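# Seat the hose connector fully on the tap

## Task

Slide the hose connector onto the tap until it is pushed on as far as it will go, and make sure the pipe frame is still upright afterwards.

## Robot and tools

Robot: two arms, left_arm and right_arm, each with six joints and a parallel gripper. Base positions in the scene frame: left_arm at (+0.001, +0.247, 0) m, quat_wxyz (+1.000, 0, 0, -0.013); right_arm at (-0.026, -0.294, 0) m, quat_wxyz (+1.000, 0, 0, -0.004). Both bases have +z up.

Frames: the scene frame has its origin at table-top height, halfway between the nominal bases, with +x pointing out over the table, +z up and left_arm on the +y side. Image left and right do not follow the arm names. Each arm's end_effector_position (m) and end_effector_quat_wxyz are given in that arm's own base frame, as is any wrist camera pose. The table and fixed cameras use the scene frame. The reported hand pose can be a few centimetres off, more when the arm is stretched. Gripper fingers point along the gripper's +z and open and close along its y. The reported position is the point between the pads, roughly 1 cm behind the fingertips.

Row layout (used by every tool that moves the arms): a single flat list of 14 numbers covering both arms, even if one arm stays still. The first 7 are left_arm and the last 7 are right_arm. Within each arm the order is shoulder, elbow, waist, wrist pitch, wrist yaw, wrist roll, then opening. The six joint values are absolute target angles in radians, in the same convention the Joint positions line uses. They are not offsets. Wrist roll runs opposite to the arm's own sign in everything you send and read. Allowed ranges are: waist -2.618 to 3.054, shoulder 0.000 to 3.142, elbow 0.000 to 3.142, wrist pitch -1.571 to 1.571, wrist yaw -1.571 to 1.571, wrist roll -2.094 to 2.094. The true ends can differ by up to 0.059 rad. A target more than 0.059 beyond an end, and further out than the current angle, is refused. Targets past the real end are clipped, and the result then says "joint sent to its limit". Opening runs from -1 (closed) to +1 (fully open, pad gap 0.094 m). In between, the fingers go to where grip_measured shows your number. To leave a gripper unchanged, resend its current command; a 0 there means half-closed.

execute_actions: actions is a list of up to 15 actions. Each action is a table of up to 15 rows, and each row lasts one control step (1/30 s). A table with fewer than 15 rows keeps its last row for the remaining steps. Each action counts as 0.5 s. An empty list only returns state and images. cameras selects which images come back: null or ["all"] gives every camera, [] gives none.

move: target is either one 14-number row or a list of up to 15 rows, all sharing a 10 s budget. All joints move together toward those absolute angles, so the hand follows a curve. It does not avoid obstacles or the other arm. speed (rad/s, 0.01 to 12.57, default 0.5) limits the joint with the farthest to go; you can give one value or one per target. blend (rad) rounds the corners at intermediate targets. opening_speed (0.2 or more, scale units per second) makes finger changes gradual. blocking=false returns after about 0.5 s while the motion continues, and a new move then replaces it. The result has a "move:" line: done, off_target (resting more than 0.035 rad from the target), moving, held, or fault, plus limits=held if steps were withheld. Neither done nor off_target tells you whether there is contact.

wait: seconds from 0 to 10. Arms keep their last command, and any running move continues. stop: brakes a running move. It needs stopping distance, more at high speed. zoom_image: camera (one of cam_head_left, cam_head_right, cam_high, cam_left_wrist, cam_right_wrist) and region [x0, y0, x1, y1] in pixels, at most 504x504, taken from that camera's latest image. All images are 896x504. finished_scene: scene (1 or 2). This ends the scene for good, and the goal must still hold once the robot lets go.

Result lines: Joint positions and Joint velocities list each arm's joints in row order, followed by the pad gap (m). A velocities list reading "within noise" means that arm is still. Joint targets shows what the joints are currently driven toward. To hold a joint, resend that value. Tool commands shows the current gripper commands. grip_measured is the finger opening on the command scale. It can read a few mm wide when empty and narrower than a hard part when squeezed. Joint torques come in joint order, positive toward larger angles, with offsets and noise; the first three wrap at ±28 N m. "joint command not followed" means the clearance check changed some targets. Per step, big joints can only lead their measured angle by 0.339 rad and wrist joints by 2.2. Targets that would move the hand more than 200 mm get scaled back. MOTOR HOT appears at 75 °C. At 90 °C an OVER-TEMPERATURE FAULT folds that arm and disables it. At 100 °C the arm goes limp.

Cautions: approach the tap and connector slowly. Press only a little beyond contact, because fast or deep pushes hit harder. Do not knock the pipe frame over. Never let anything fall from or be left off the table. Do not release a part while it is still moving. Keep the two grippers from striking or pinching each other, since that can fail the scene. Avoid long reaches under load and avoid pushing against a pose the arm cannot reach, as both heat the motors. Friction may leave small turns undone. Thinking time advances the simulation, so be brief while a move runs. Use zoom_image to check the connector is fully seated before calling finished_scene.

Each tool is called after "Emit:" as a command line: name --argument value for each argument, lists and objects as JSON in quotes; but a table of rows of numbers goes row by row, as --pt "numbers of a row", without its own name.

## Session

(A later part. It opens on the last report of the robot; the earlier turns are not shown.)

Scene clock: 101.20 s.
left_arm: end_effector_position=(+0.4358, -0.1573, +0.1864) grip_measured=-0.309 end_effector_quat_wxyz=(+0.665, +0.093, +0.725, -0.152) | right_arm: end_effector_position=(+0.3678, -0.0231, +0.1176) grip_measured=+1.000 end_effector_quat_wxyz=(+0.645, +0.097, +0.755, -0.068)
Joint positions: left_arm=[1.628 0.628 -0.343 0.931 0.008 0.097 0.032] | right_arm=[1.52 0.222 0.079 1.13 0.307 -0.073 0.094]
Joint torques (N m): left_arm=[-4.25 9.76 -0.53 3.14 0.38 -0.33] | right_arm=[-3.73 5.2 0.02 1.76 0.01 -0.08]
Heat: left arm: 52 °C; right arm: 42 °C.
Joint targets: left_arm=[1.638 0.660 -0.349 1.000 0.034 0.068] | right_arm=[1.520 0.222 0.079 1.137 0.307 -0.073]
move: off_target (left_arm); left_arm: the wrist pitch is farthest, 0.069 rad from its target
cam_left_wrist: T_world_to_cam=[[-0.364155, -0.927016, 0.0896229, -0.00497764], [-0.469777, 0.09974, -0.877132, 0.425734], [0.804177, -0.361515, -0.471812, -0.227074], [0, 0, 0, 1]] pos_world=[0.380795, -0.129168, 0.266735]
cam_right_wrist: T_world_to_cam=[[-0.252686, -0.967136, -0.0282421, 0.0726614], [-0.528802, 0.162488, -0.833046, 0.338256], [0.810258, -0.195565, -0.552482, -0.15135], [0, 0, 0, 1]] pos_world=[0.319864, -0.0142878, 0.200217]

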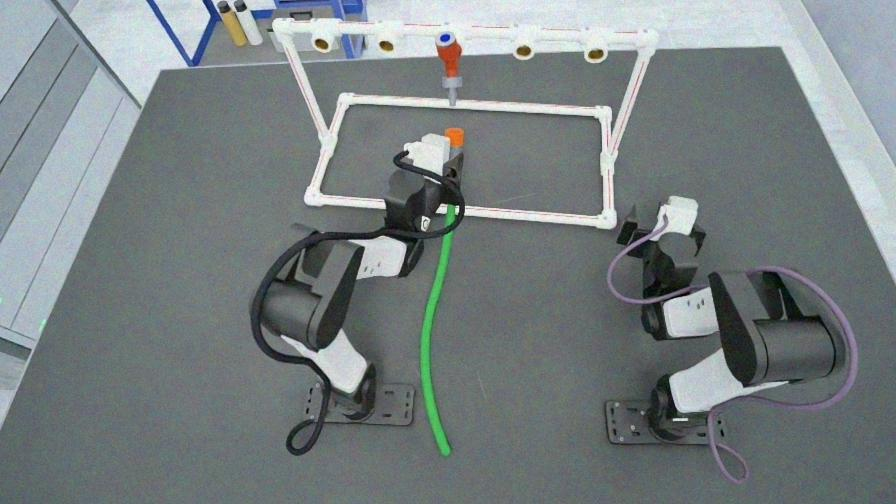

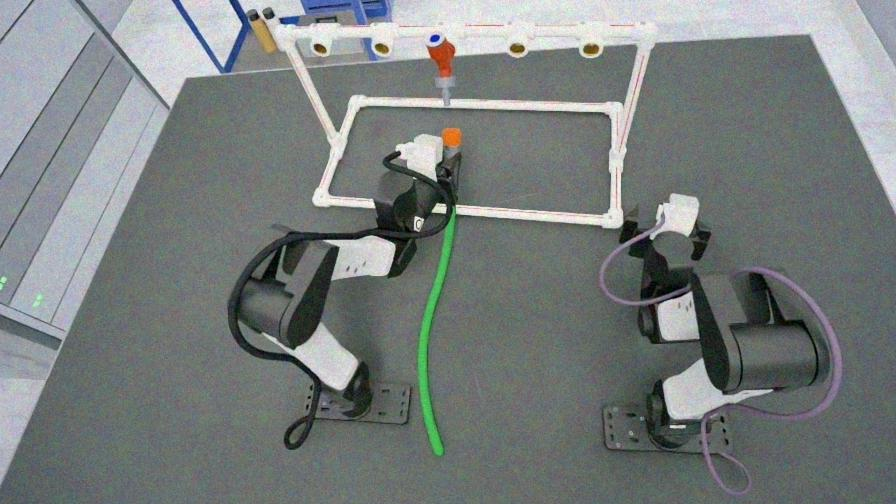

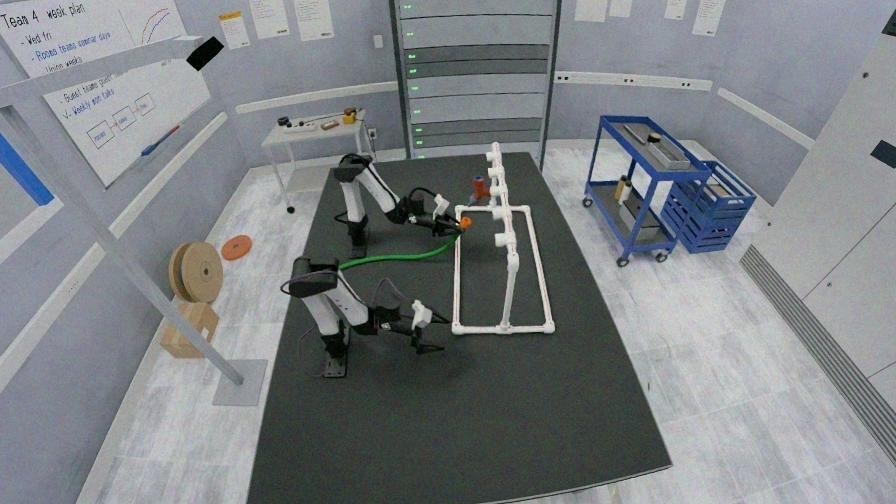

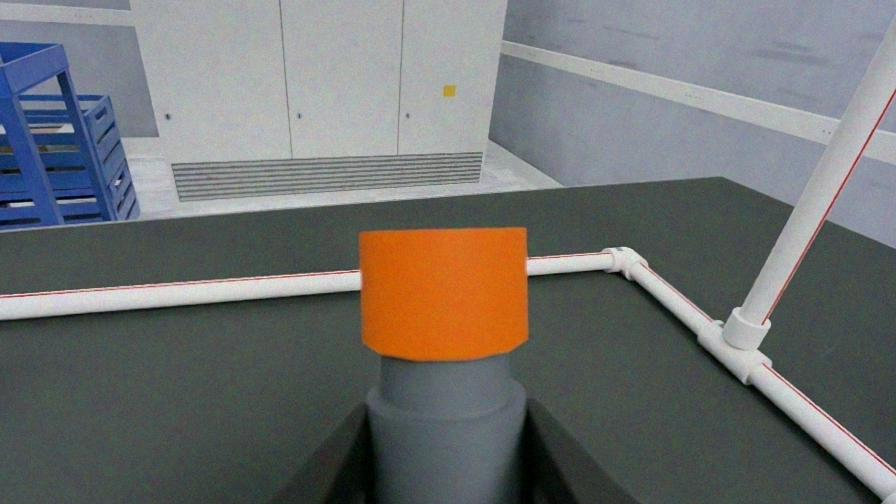

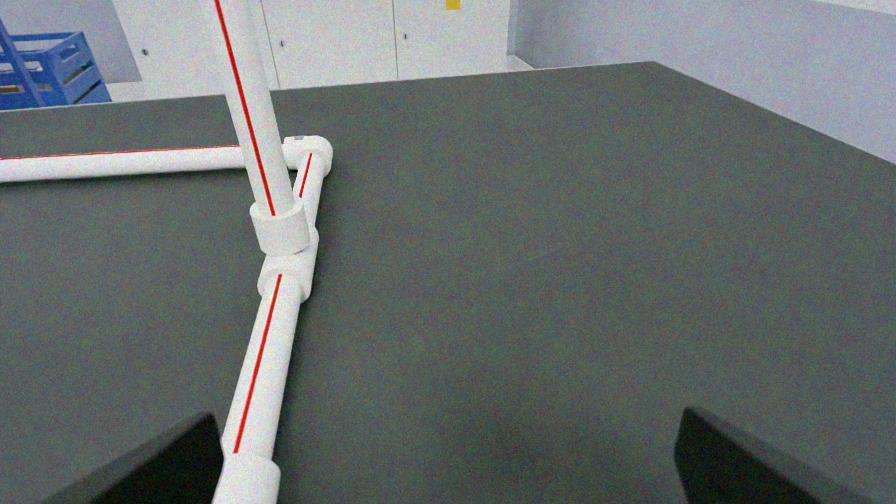

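Emit:
move --target '[1.500,0.722,-0.334,0.840,0.040,0.130,-0.6,1.52,0.222,0.079,1.137,0.307,-0.073,1]' --speed 0.25

Emit:
zoom_image --camera "cam_head_left" --region '[410, 30, 500, 150]'

Emit:
zoom_image --camera "cam_head_right" --region '[400, 30, 490, 150]'

Emit:
zoom_image --camera "cam_high" --region '[440, 170, 510, 240]'

Scene clock: 114.57 s.
left_arm: end_effector_position=(+0.4361, -0.1574, +0.2263) grip_measured=-0.309 end_effector_quat_wxyz=(+0.675, +0.081, +0.714, -0.168) | right_arm: end_effector_position=(+0.3678, -0.0231, +0.1176) grip_measured=+1.000 end_effector_quat_wxyz=(+0.645, +0.097, +0.755, -0.068)
Joint positions: left_arm=[1.533 0.691 -0.341 0.809 0.016 0.13 0.032] | right_arm=[1.52 0.222 0.079 1.13 0.307 -0.073 0.094]
Joint torques (N m): left_arm=[-7.31 10.22 0.53 2.74 0.39 -0.09] | right_arm=[-3.73 5.22 -0.01 1.76 0.01 -0.08]
Heat: left arm: 54 °C; right arm: 42 °C.
Joint targets: left_arm=[1.500 0.722 -0.334 0.840 0.040 0.130] | right_arm=[1.520 0.222 0.079 1.137 0.307 -0.073]
move: done
cam_left_wrist: T_world_to_cam=[[-0.369129, -0.921384, 0.121632, -0.0126562], [-0.449908, 0.0626395, -0.890876, 0.449534], [0.81322, -0.383571, -0.43766, -0.223761], [0, 0, 0, 1]] pos_world=[0.379544, -0.125648, 0.304087]
cam_right_wrist: T_world_to_cam=[[-0.252686, -0.967136, -0.0282421, 0.0726614], [-0.528802, 0.162488, -0.833046, 0.338256], [0.810258, -0.195565, -0.552482, -0.15135], [0, 0, 0, 1]] pos_world=[0.319864, -0.0142878, 0.200217]

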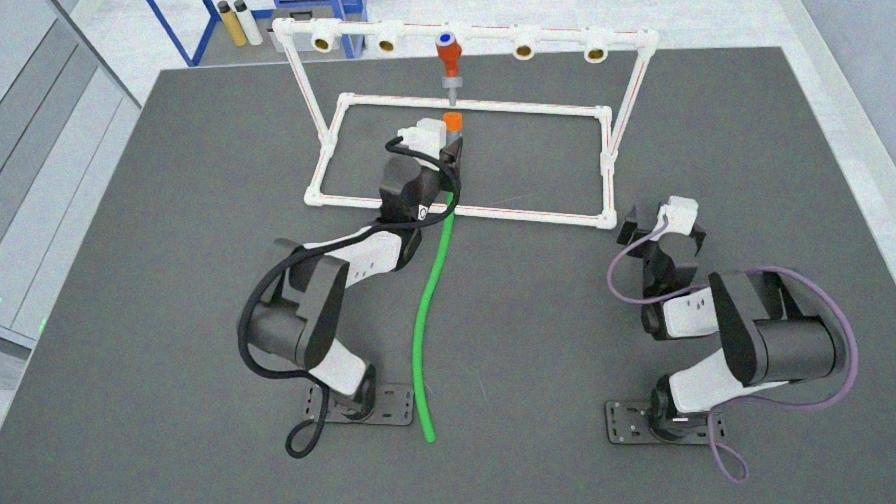

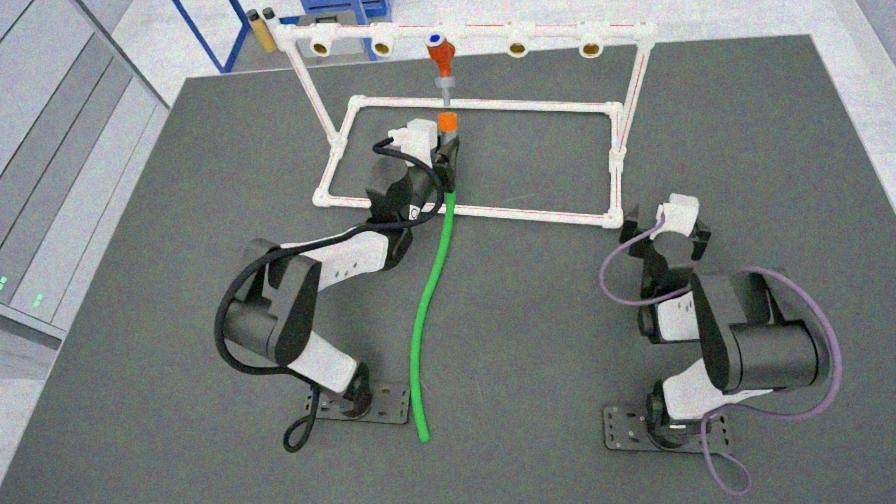

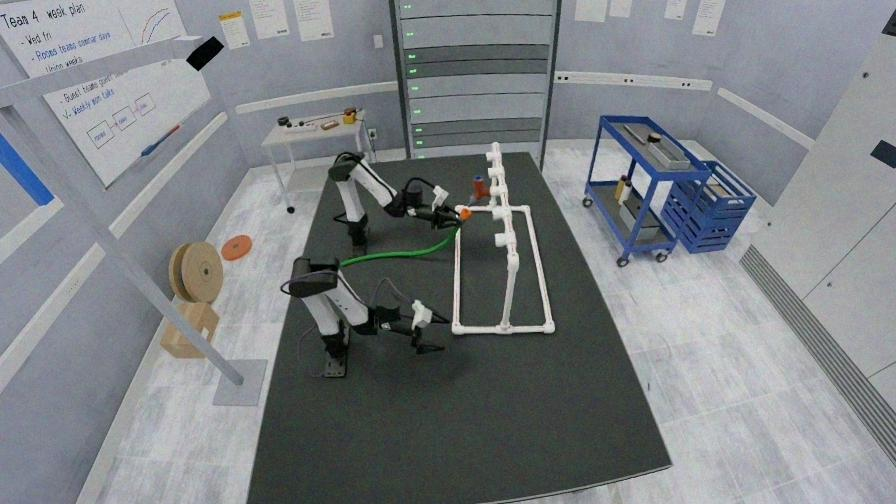

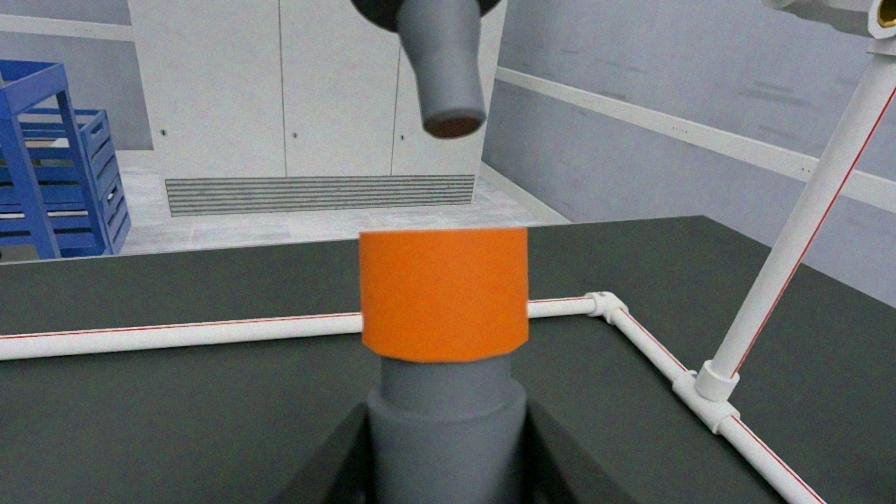

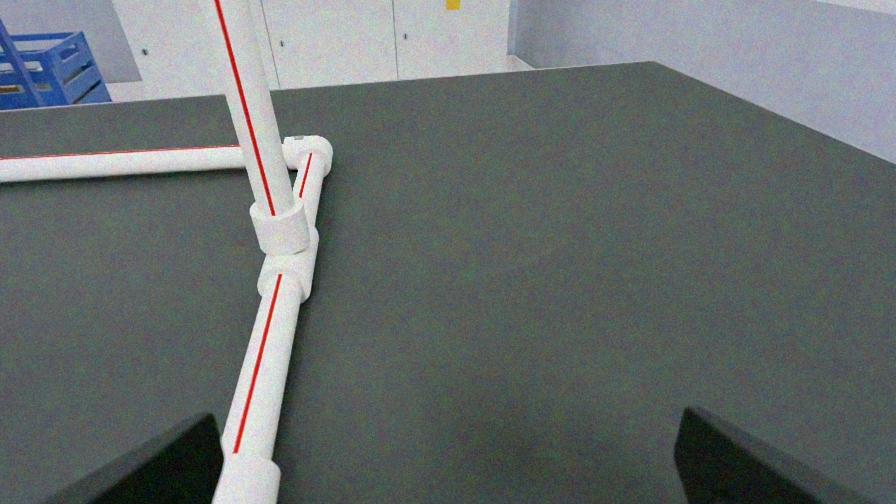

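Scaled by 4.200 (camera's finer frame: 1280x720).

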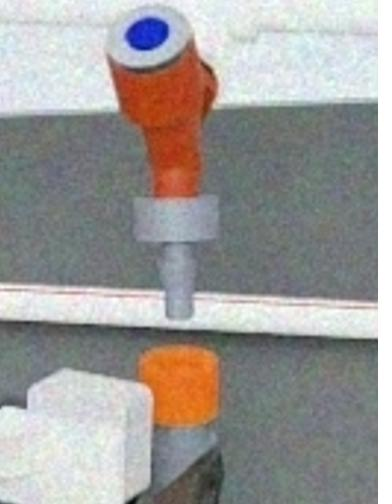

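Scaled by 4.200 (camera's finer frame: 1280x720).

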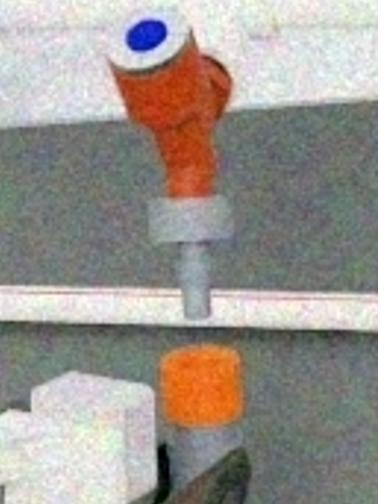

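Scaled by 7.200 (camera's finer frame: 1280x720).

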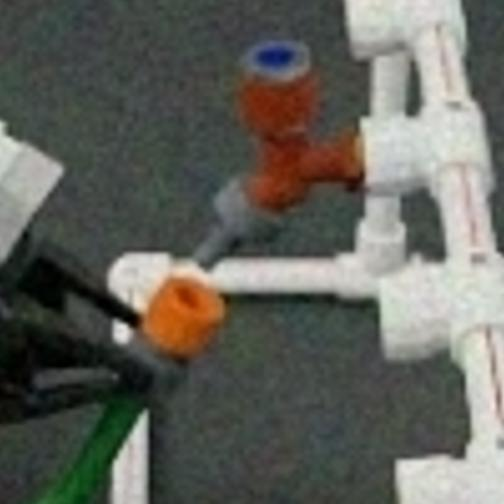

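Emit:
zoom_image --camera "cam_high" --region '[455, 180, 495, 225]'

Emit:
zoom_image --camera "cam_head_left" --region '[425, 65, 475, 155]'

Emit:
zoom_image --camera "cam_left_wrist" --region '[320, 0, 580, 240]'

Scaled by 11.200 (camera's finer frame: 1280x720).

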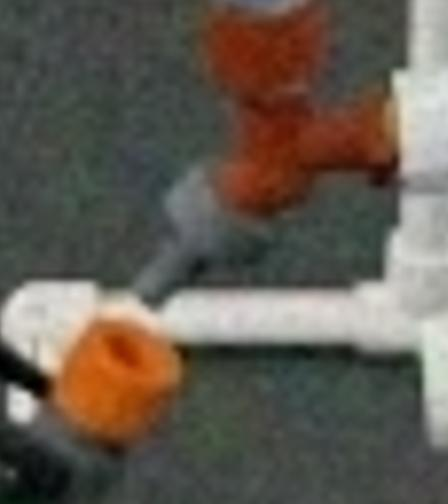

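Scaled by 5.600 (camera's finer frame: 1280x720).

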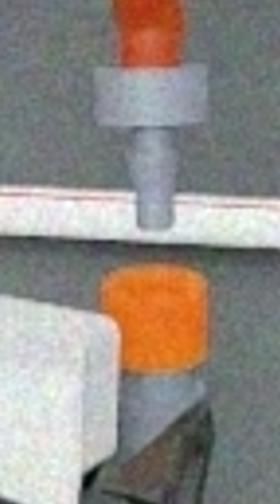

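Scaled by 1.938 (camera's finer frame: 1280x720).

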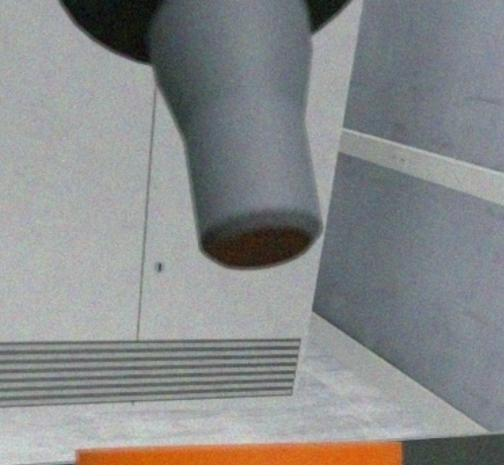

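Emit:
move --target '[1.381,0.828,-0.350,0.467,0.072,0.250,-0.6,1.52,0.222,0.079,1.137,0.307,-0.073,1]' --speed 0.15

Emit:
zoom_image --camera "cam_high" --region '[455, 180, 495, 225]'

Emit:
zoom_image --camera "cam_head_left" --region '[425, 65, 475, 155]'

Emit:
zoom_image --camera "cam_head_right" --region '[420, 65, 470, 155]'

Emit:
zoom_image --camera "cam_left_wrist" --region '[320, 0, 580, 240]'

Scene clock: 157.80 s.
left_arm: end_effector_position=(+0.4269, -0.1605, +0.2430) grip_measured=-0.309 end_effector_quat_wxyz=(+0.614, +0.050, +0.759, -0.208) | right_arm: end_effector_position=(+0.3678, -0.0231, +0.1176) grip_measured=+1.000 end_effector_quat_wxyz=(+0.645, +0.097, +0.755, -0.068)
Joint positions: left_arm=[1.414 0.799 -0.341 0.455 0.05 0.252 0.032] | right_arm=[1.52 0.222 0.079 1.13 0.307 -0.073 0.094]
Joint torques (N m): left_arm=[-6.89 10.59 -0.85 2.51 0.35 -0.07] | right_arm=[-3.74 5.22 0.02 1.76 0.01 -0.07]
Heat: left arm: 61 °C; right arm: 42 °C.
Joint targets: left_arm=[1.381 0.828 -0.350 0.467 0.072 0.250] | right_arm=[1.520 0.222 0.079 1.137 0.307 -0.073]
move: done
cam_left_wrist: T_world_to_cam=[[-0.35939, -0.899225, 0.249465, -0.0525731], [-0.58909, 0.0112857, -0.807989, 0.491464], [0.723748, -0.437341, -0.53378, -0.157242], [0, 0, 0, 1]] pos_world=[0.384426, -0.12159, 0.32628]
cam_right_wrist: T_world_to_cam=[[-0.252686, -0.967136, -0.0282421, 0.0726614], [-0.528802, 0.162488, -0.833046, 0.338256], [0.810258, -0.195565, -0.552482, -0.15135], [0, 0, 0, 1]] pos_world=[0.319864, -0.0142878, 0.200217]

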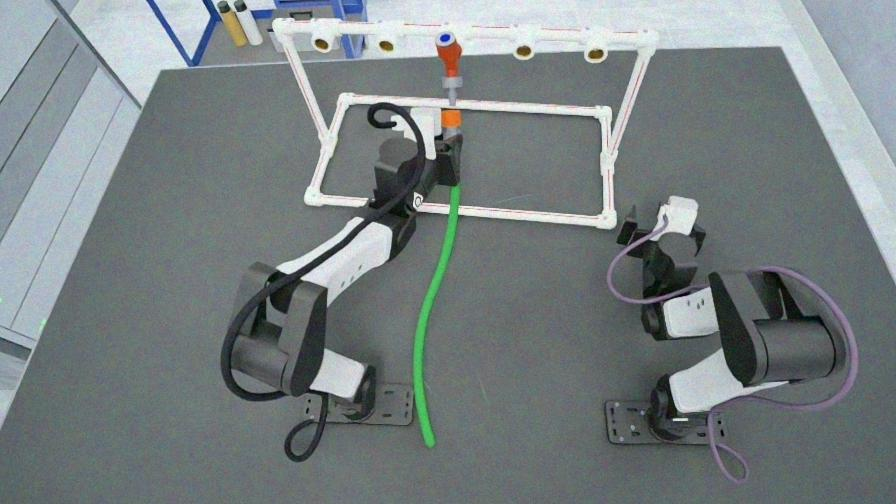

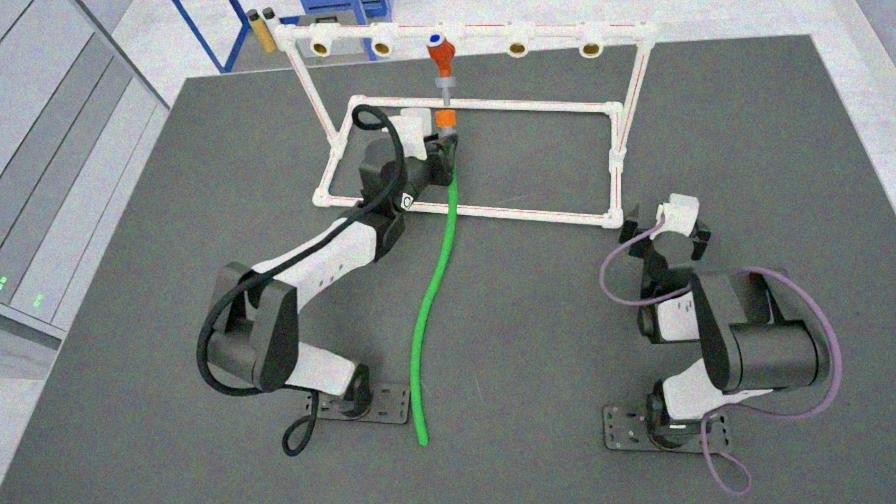

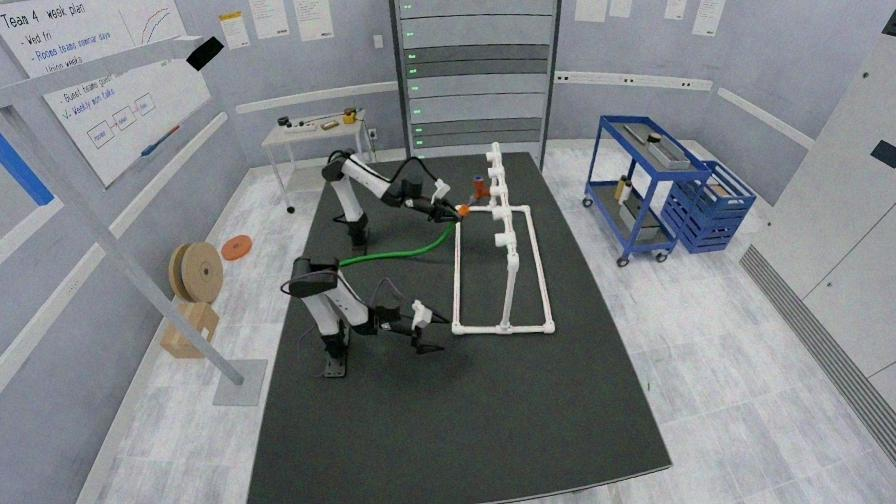

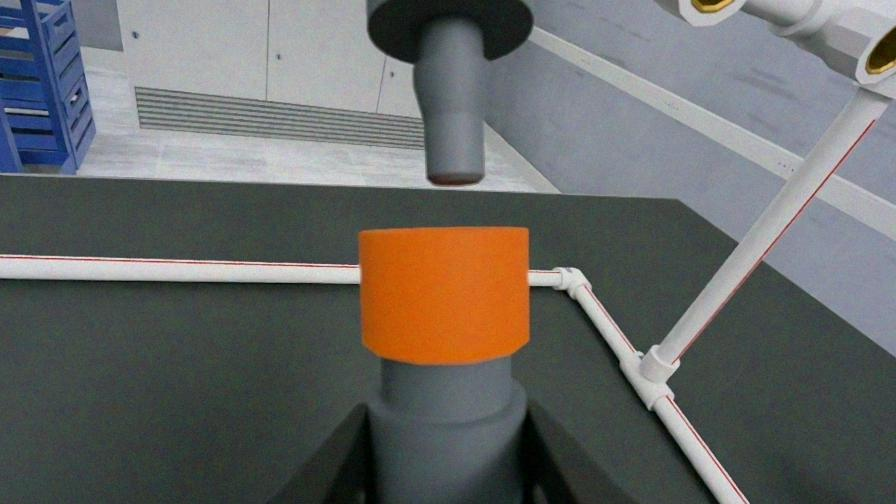

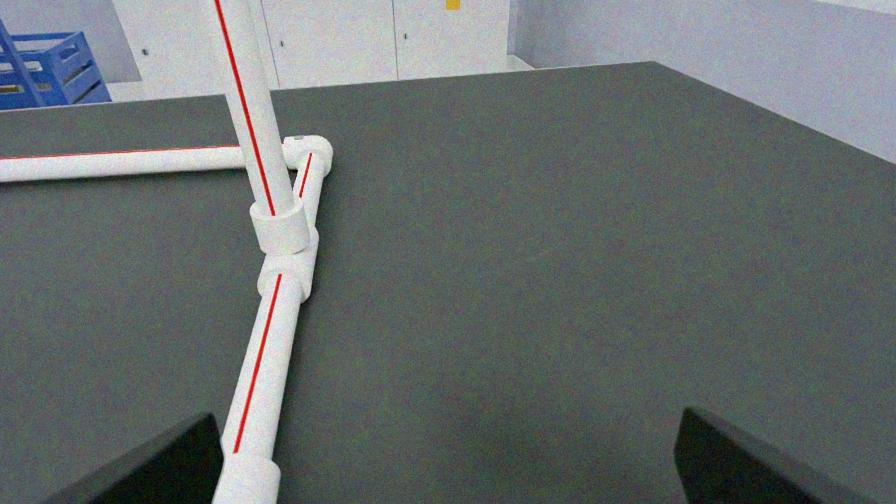

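Scaled by 11.200 (camera's finer frame: 1280x720).

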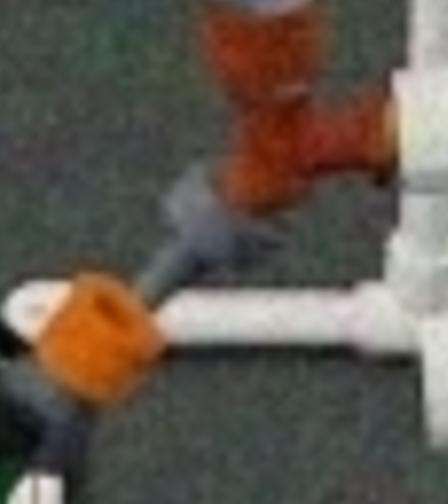

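Scaled by 5.600 (camera's finer frame: 1280x720).

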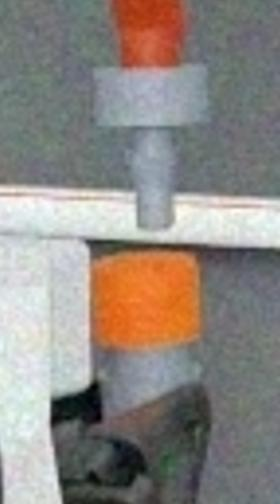

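Scaled by 5.600 (camera's finer frame: 1280x720).

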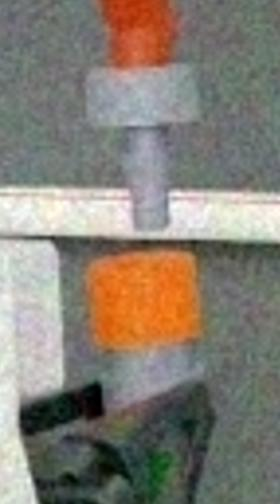

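Scaled by 1.938 (camera's finer frame: 1280x720).

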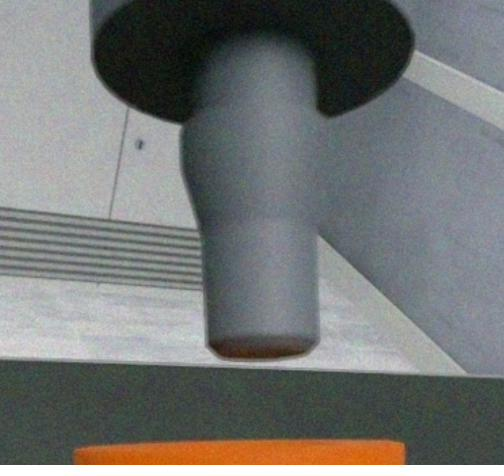

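Emit:
zoom_image --camera "cam_left_wrist" --region '[400, 130, 510, 240]'

Emit:
zoom_image --camera "cam_high" --region '[456, 190, 482, 216]'

Emit:
zoom_image --camera "cam_left_wrist" --region '[350, 0, 550, 100]'

Scaled by 4.582 (camera's finer frame: 1280x720).

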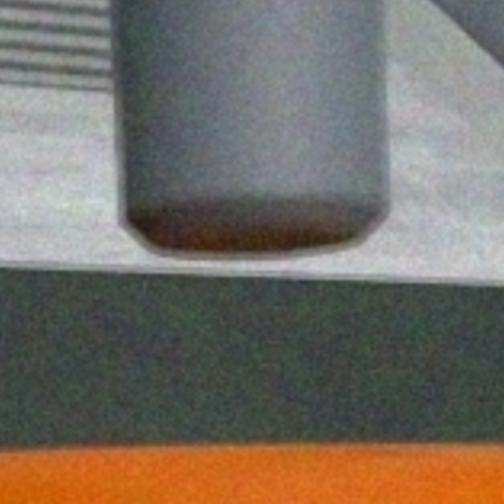

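Scaled by 19.385 (camera's finer frame: 1280x720).

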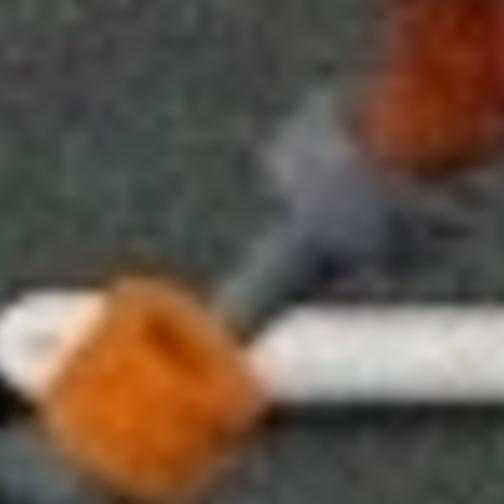

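Scaled by 2.520 (camera's finer frame: 1280x720).

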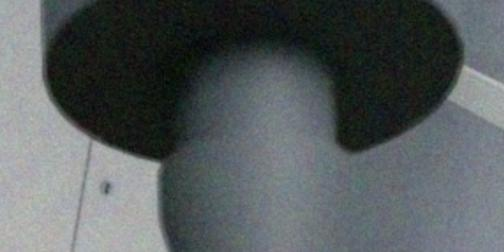

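Emit:
move --target '[1.357,0.921,-0.327,0.264,0.113,0.289,-0.6,1.52,0.222,0.079,1.137,0.307,-0.073,1]' --speed 0.12

Emit:
zoom_image --camera "cam_high" --region '[456, 190, 482, 216]'

Emit:
zoom_image --camera "cam_head_left" --region '[425, 65, 475, 155]'

Emit:
zoom_image --camera "cam_head_right" --region '[420, 65, 470, 155]'

Emit:
zoom_image --camera "cam_left_wrist" --region '[320, 0, 580, 240]'

Scene clock: 190.60 s.
left_arm: end_effector_position=(+0.4234, -0.1638, +0.2467) grip_measured=-0.309 end_effector_quat_wxyz=(+0.570, +0.045, +0.789, -0.224) | right_arm: end_effector_position=(+0.3678, -0.0231, +0.1176) grip_measured=+1.000 end_effector_quat_wxyz=(+0.645, +0.097, +0.755, -0.068)
Joint positions: left_arm=[1.391 0.89 -0.333 0.248 0.097 0.293 0.032] | right_arm=[1.52 0.222 0.079 1.13 0.307 -0.073 0.094]
Joint torques (N m): left_arm=[-6.87 11.07 0.44 2.5 0.29 -0.07] | right_arm=[-3.73 5.19 0.02 1.76 0.01 -0.07]
Heat: left arm: 63 °C; right arm: 41 °C.
Joint targets: left_arm=[1.357 0.921 -0.327 0.264 0.113 0.289] | right_arm=[1.520 0.222 0.079 1.137 0.307 -0.073]
move: done
cam_left_wrist: T_world_to_cam=[[-0.355388, -0.884922, 0.30102, -0.0698351], [-0.6721, 0.0181136, -0.740239, 0.512012], [0.649601, -0.465388, -0.601193, -0.11068], [0, 0, 0, 1]] pos_world=[0.391202, -0.122582, 0.333493]
cam_right_wrist: T_world_to_cam=[[-0.252686, -0.967136, -0.0282421, 0.0726614], [-0.528802, 0.162488, -0.833046, 0.338256], [0.810258, -0.195565, -0.552482, -0.15135], [0, 0, 0, 1]] pos_world=[0.319864, -0.0142878, 0.200217]

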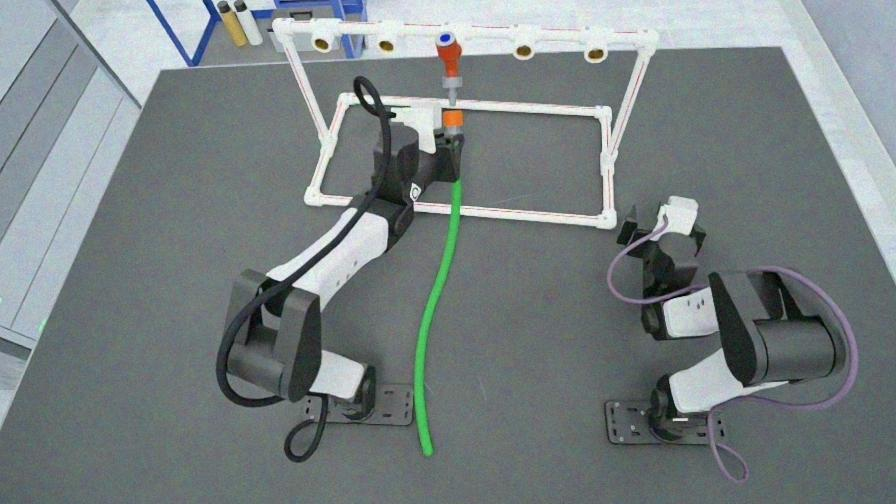

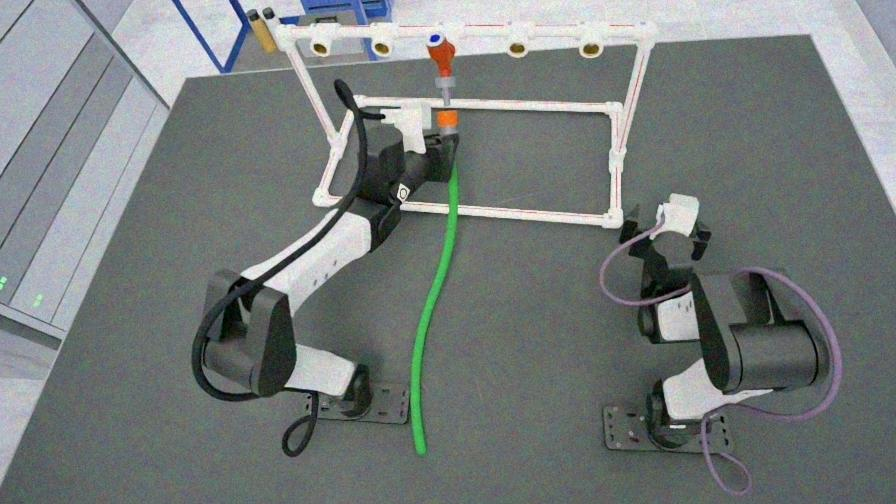

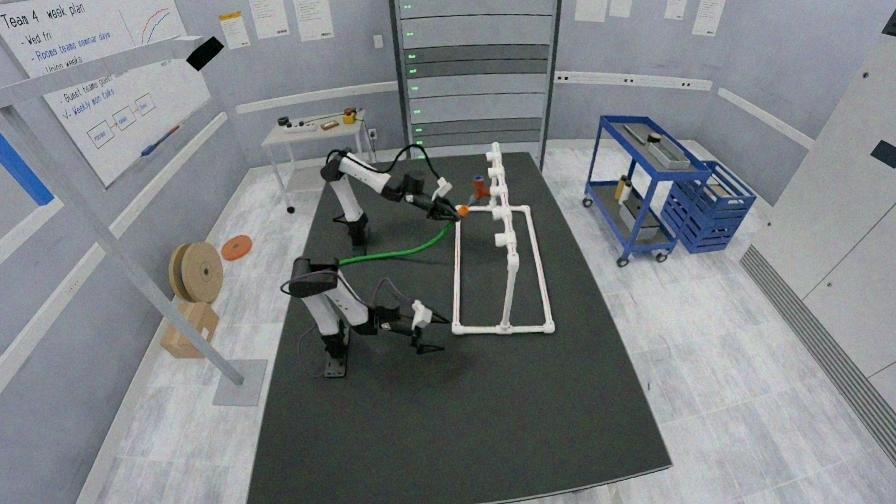

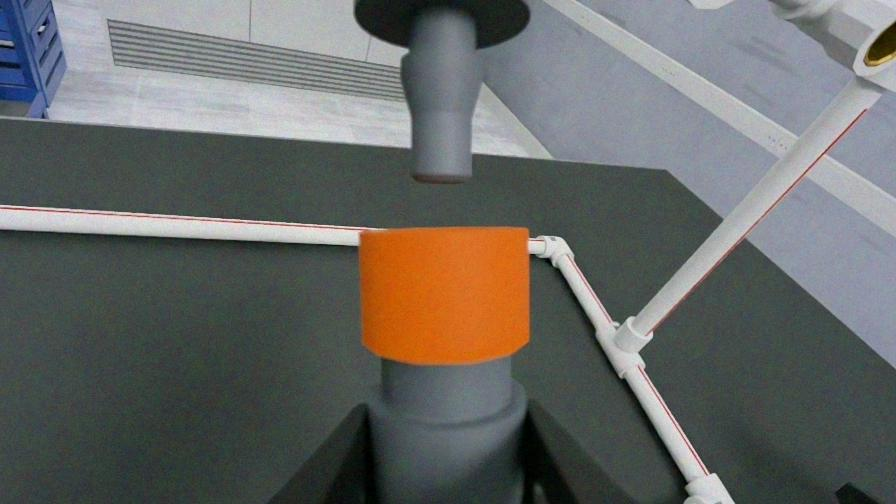

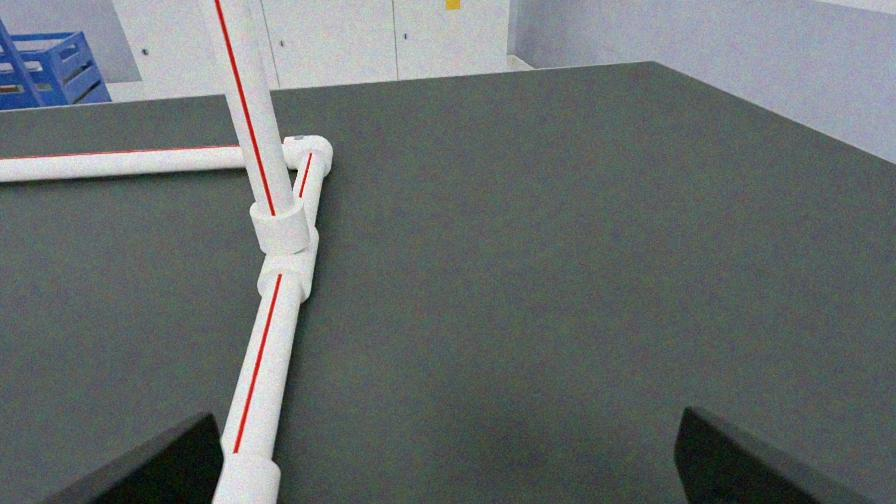

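Scaled by 19.385 (camera's finer frame: 1280x720).

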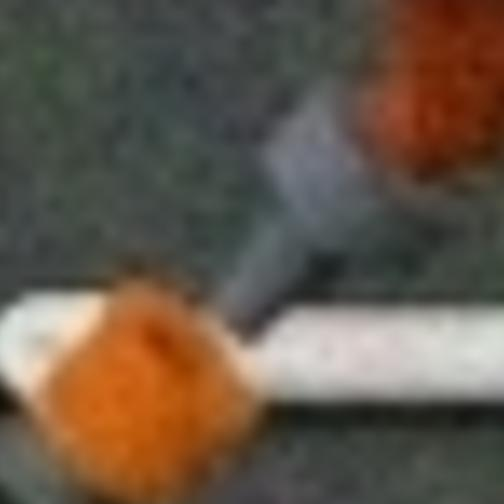

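Scaled by 5.600 (camera's finer frame: 1280x720).

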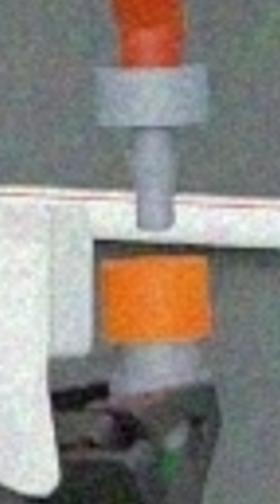

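Scaled by 5.600 (camera's finer frame: 1280x720).

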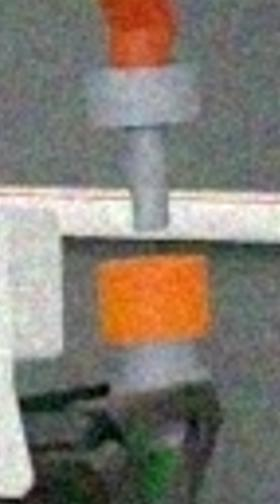

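Scaled by 1.938 (camera's finer frame: 1280x720).

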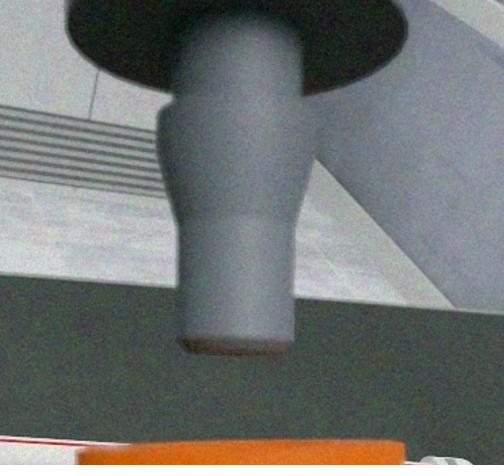

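Emit:
move --target '[1.395,0.921,-0.327,0.262,0.113,0.289,-0.6,1.52,0.222,0.079,1.137,0.307,-0.073,1]' --speed 0.08 --cameras '["cam_left_wrist"]'

Emit:
zoom_image --camera "cam_left_wrist" --region '[320, 0, 580, 240]'

Scene clock: 215.93 s.
left_arm: end_effector_position=(+0.4233, -0.1638, +0.2464) grip_measured=-0.309 end_effector_quat_wxyz=(+0.569, +0.045, +0.790, -0.225) | right_arm: end_effector_position=(+0.3678, -0.0231, +0.1176) grip_measured=+1.000 end_effector_quat_wxyz=(+0.645, +0.097, +0.755, -0.068)
Joint positions: left_arm=[1.391 0.89 -0.333 0.247 0.097 0.293 0.032] | right_arm=[1.52 0.222 0.079 1.13 0.307 -0.073 0.094]
Joint torques (N m): left_arm=[-3.9 11.04 0.43 2.53 0.3 -0.1] | right_arm=[-3.73 5.22 0.01 1.76 0 -0.08]
Heat: left arm: 63 °C; right arm: 41 °C.
Joint targets: left_arm=[1.395 0.921 -0.327 0.262 0.113 0.289] | right_arm=[1.520 0.222 0.079 1.137 0.307 -0.073]
move: done
cam_left_wrist: T_world_to_cam=[[-0.355233, -0.884804, 0.301548, -0.0699653], [-0.673319, 0.0184268, -0.739123, 0.51194], [0.648422, -0.465599, -0.602301, -0.110057], [0, 0, 0, 1]] pos_world=[0.391208, -0.122581, 0.333197]

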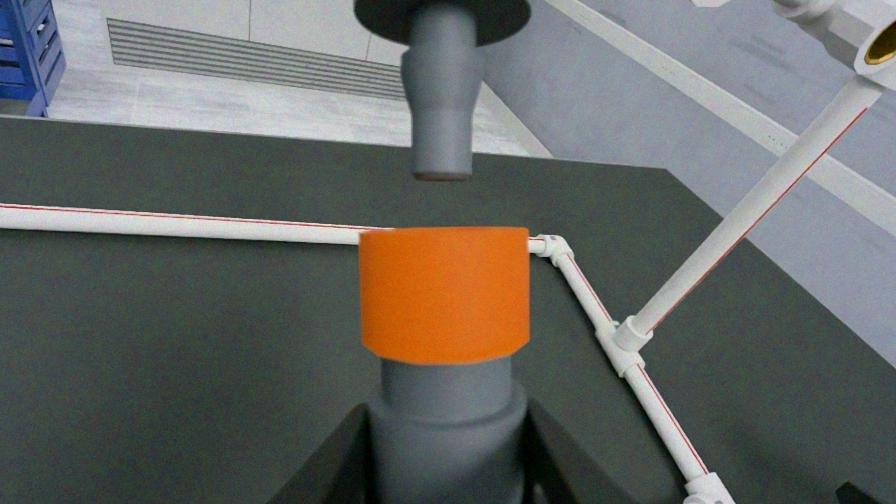

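Scaled by 1.938 (camera's finer frame: 1280x720).

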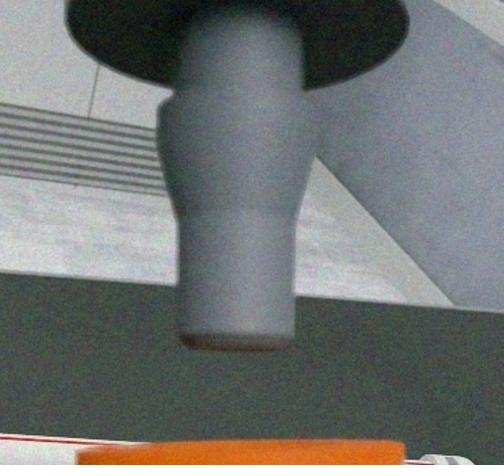

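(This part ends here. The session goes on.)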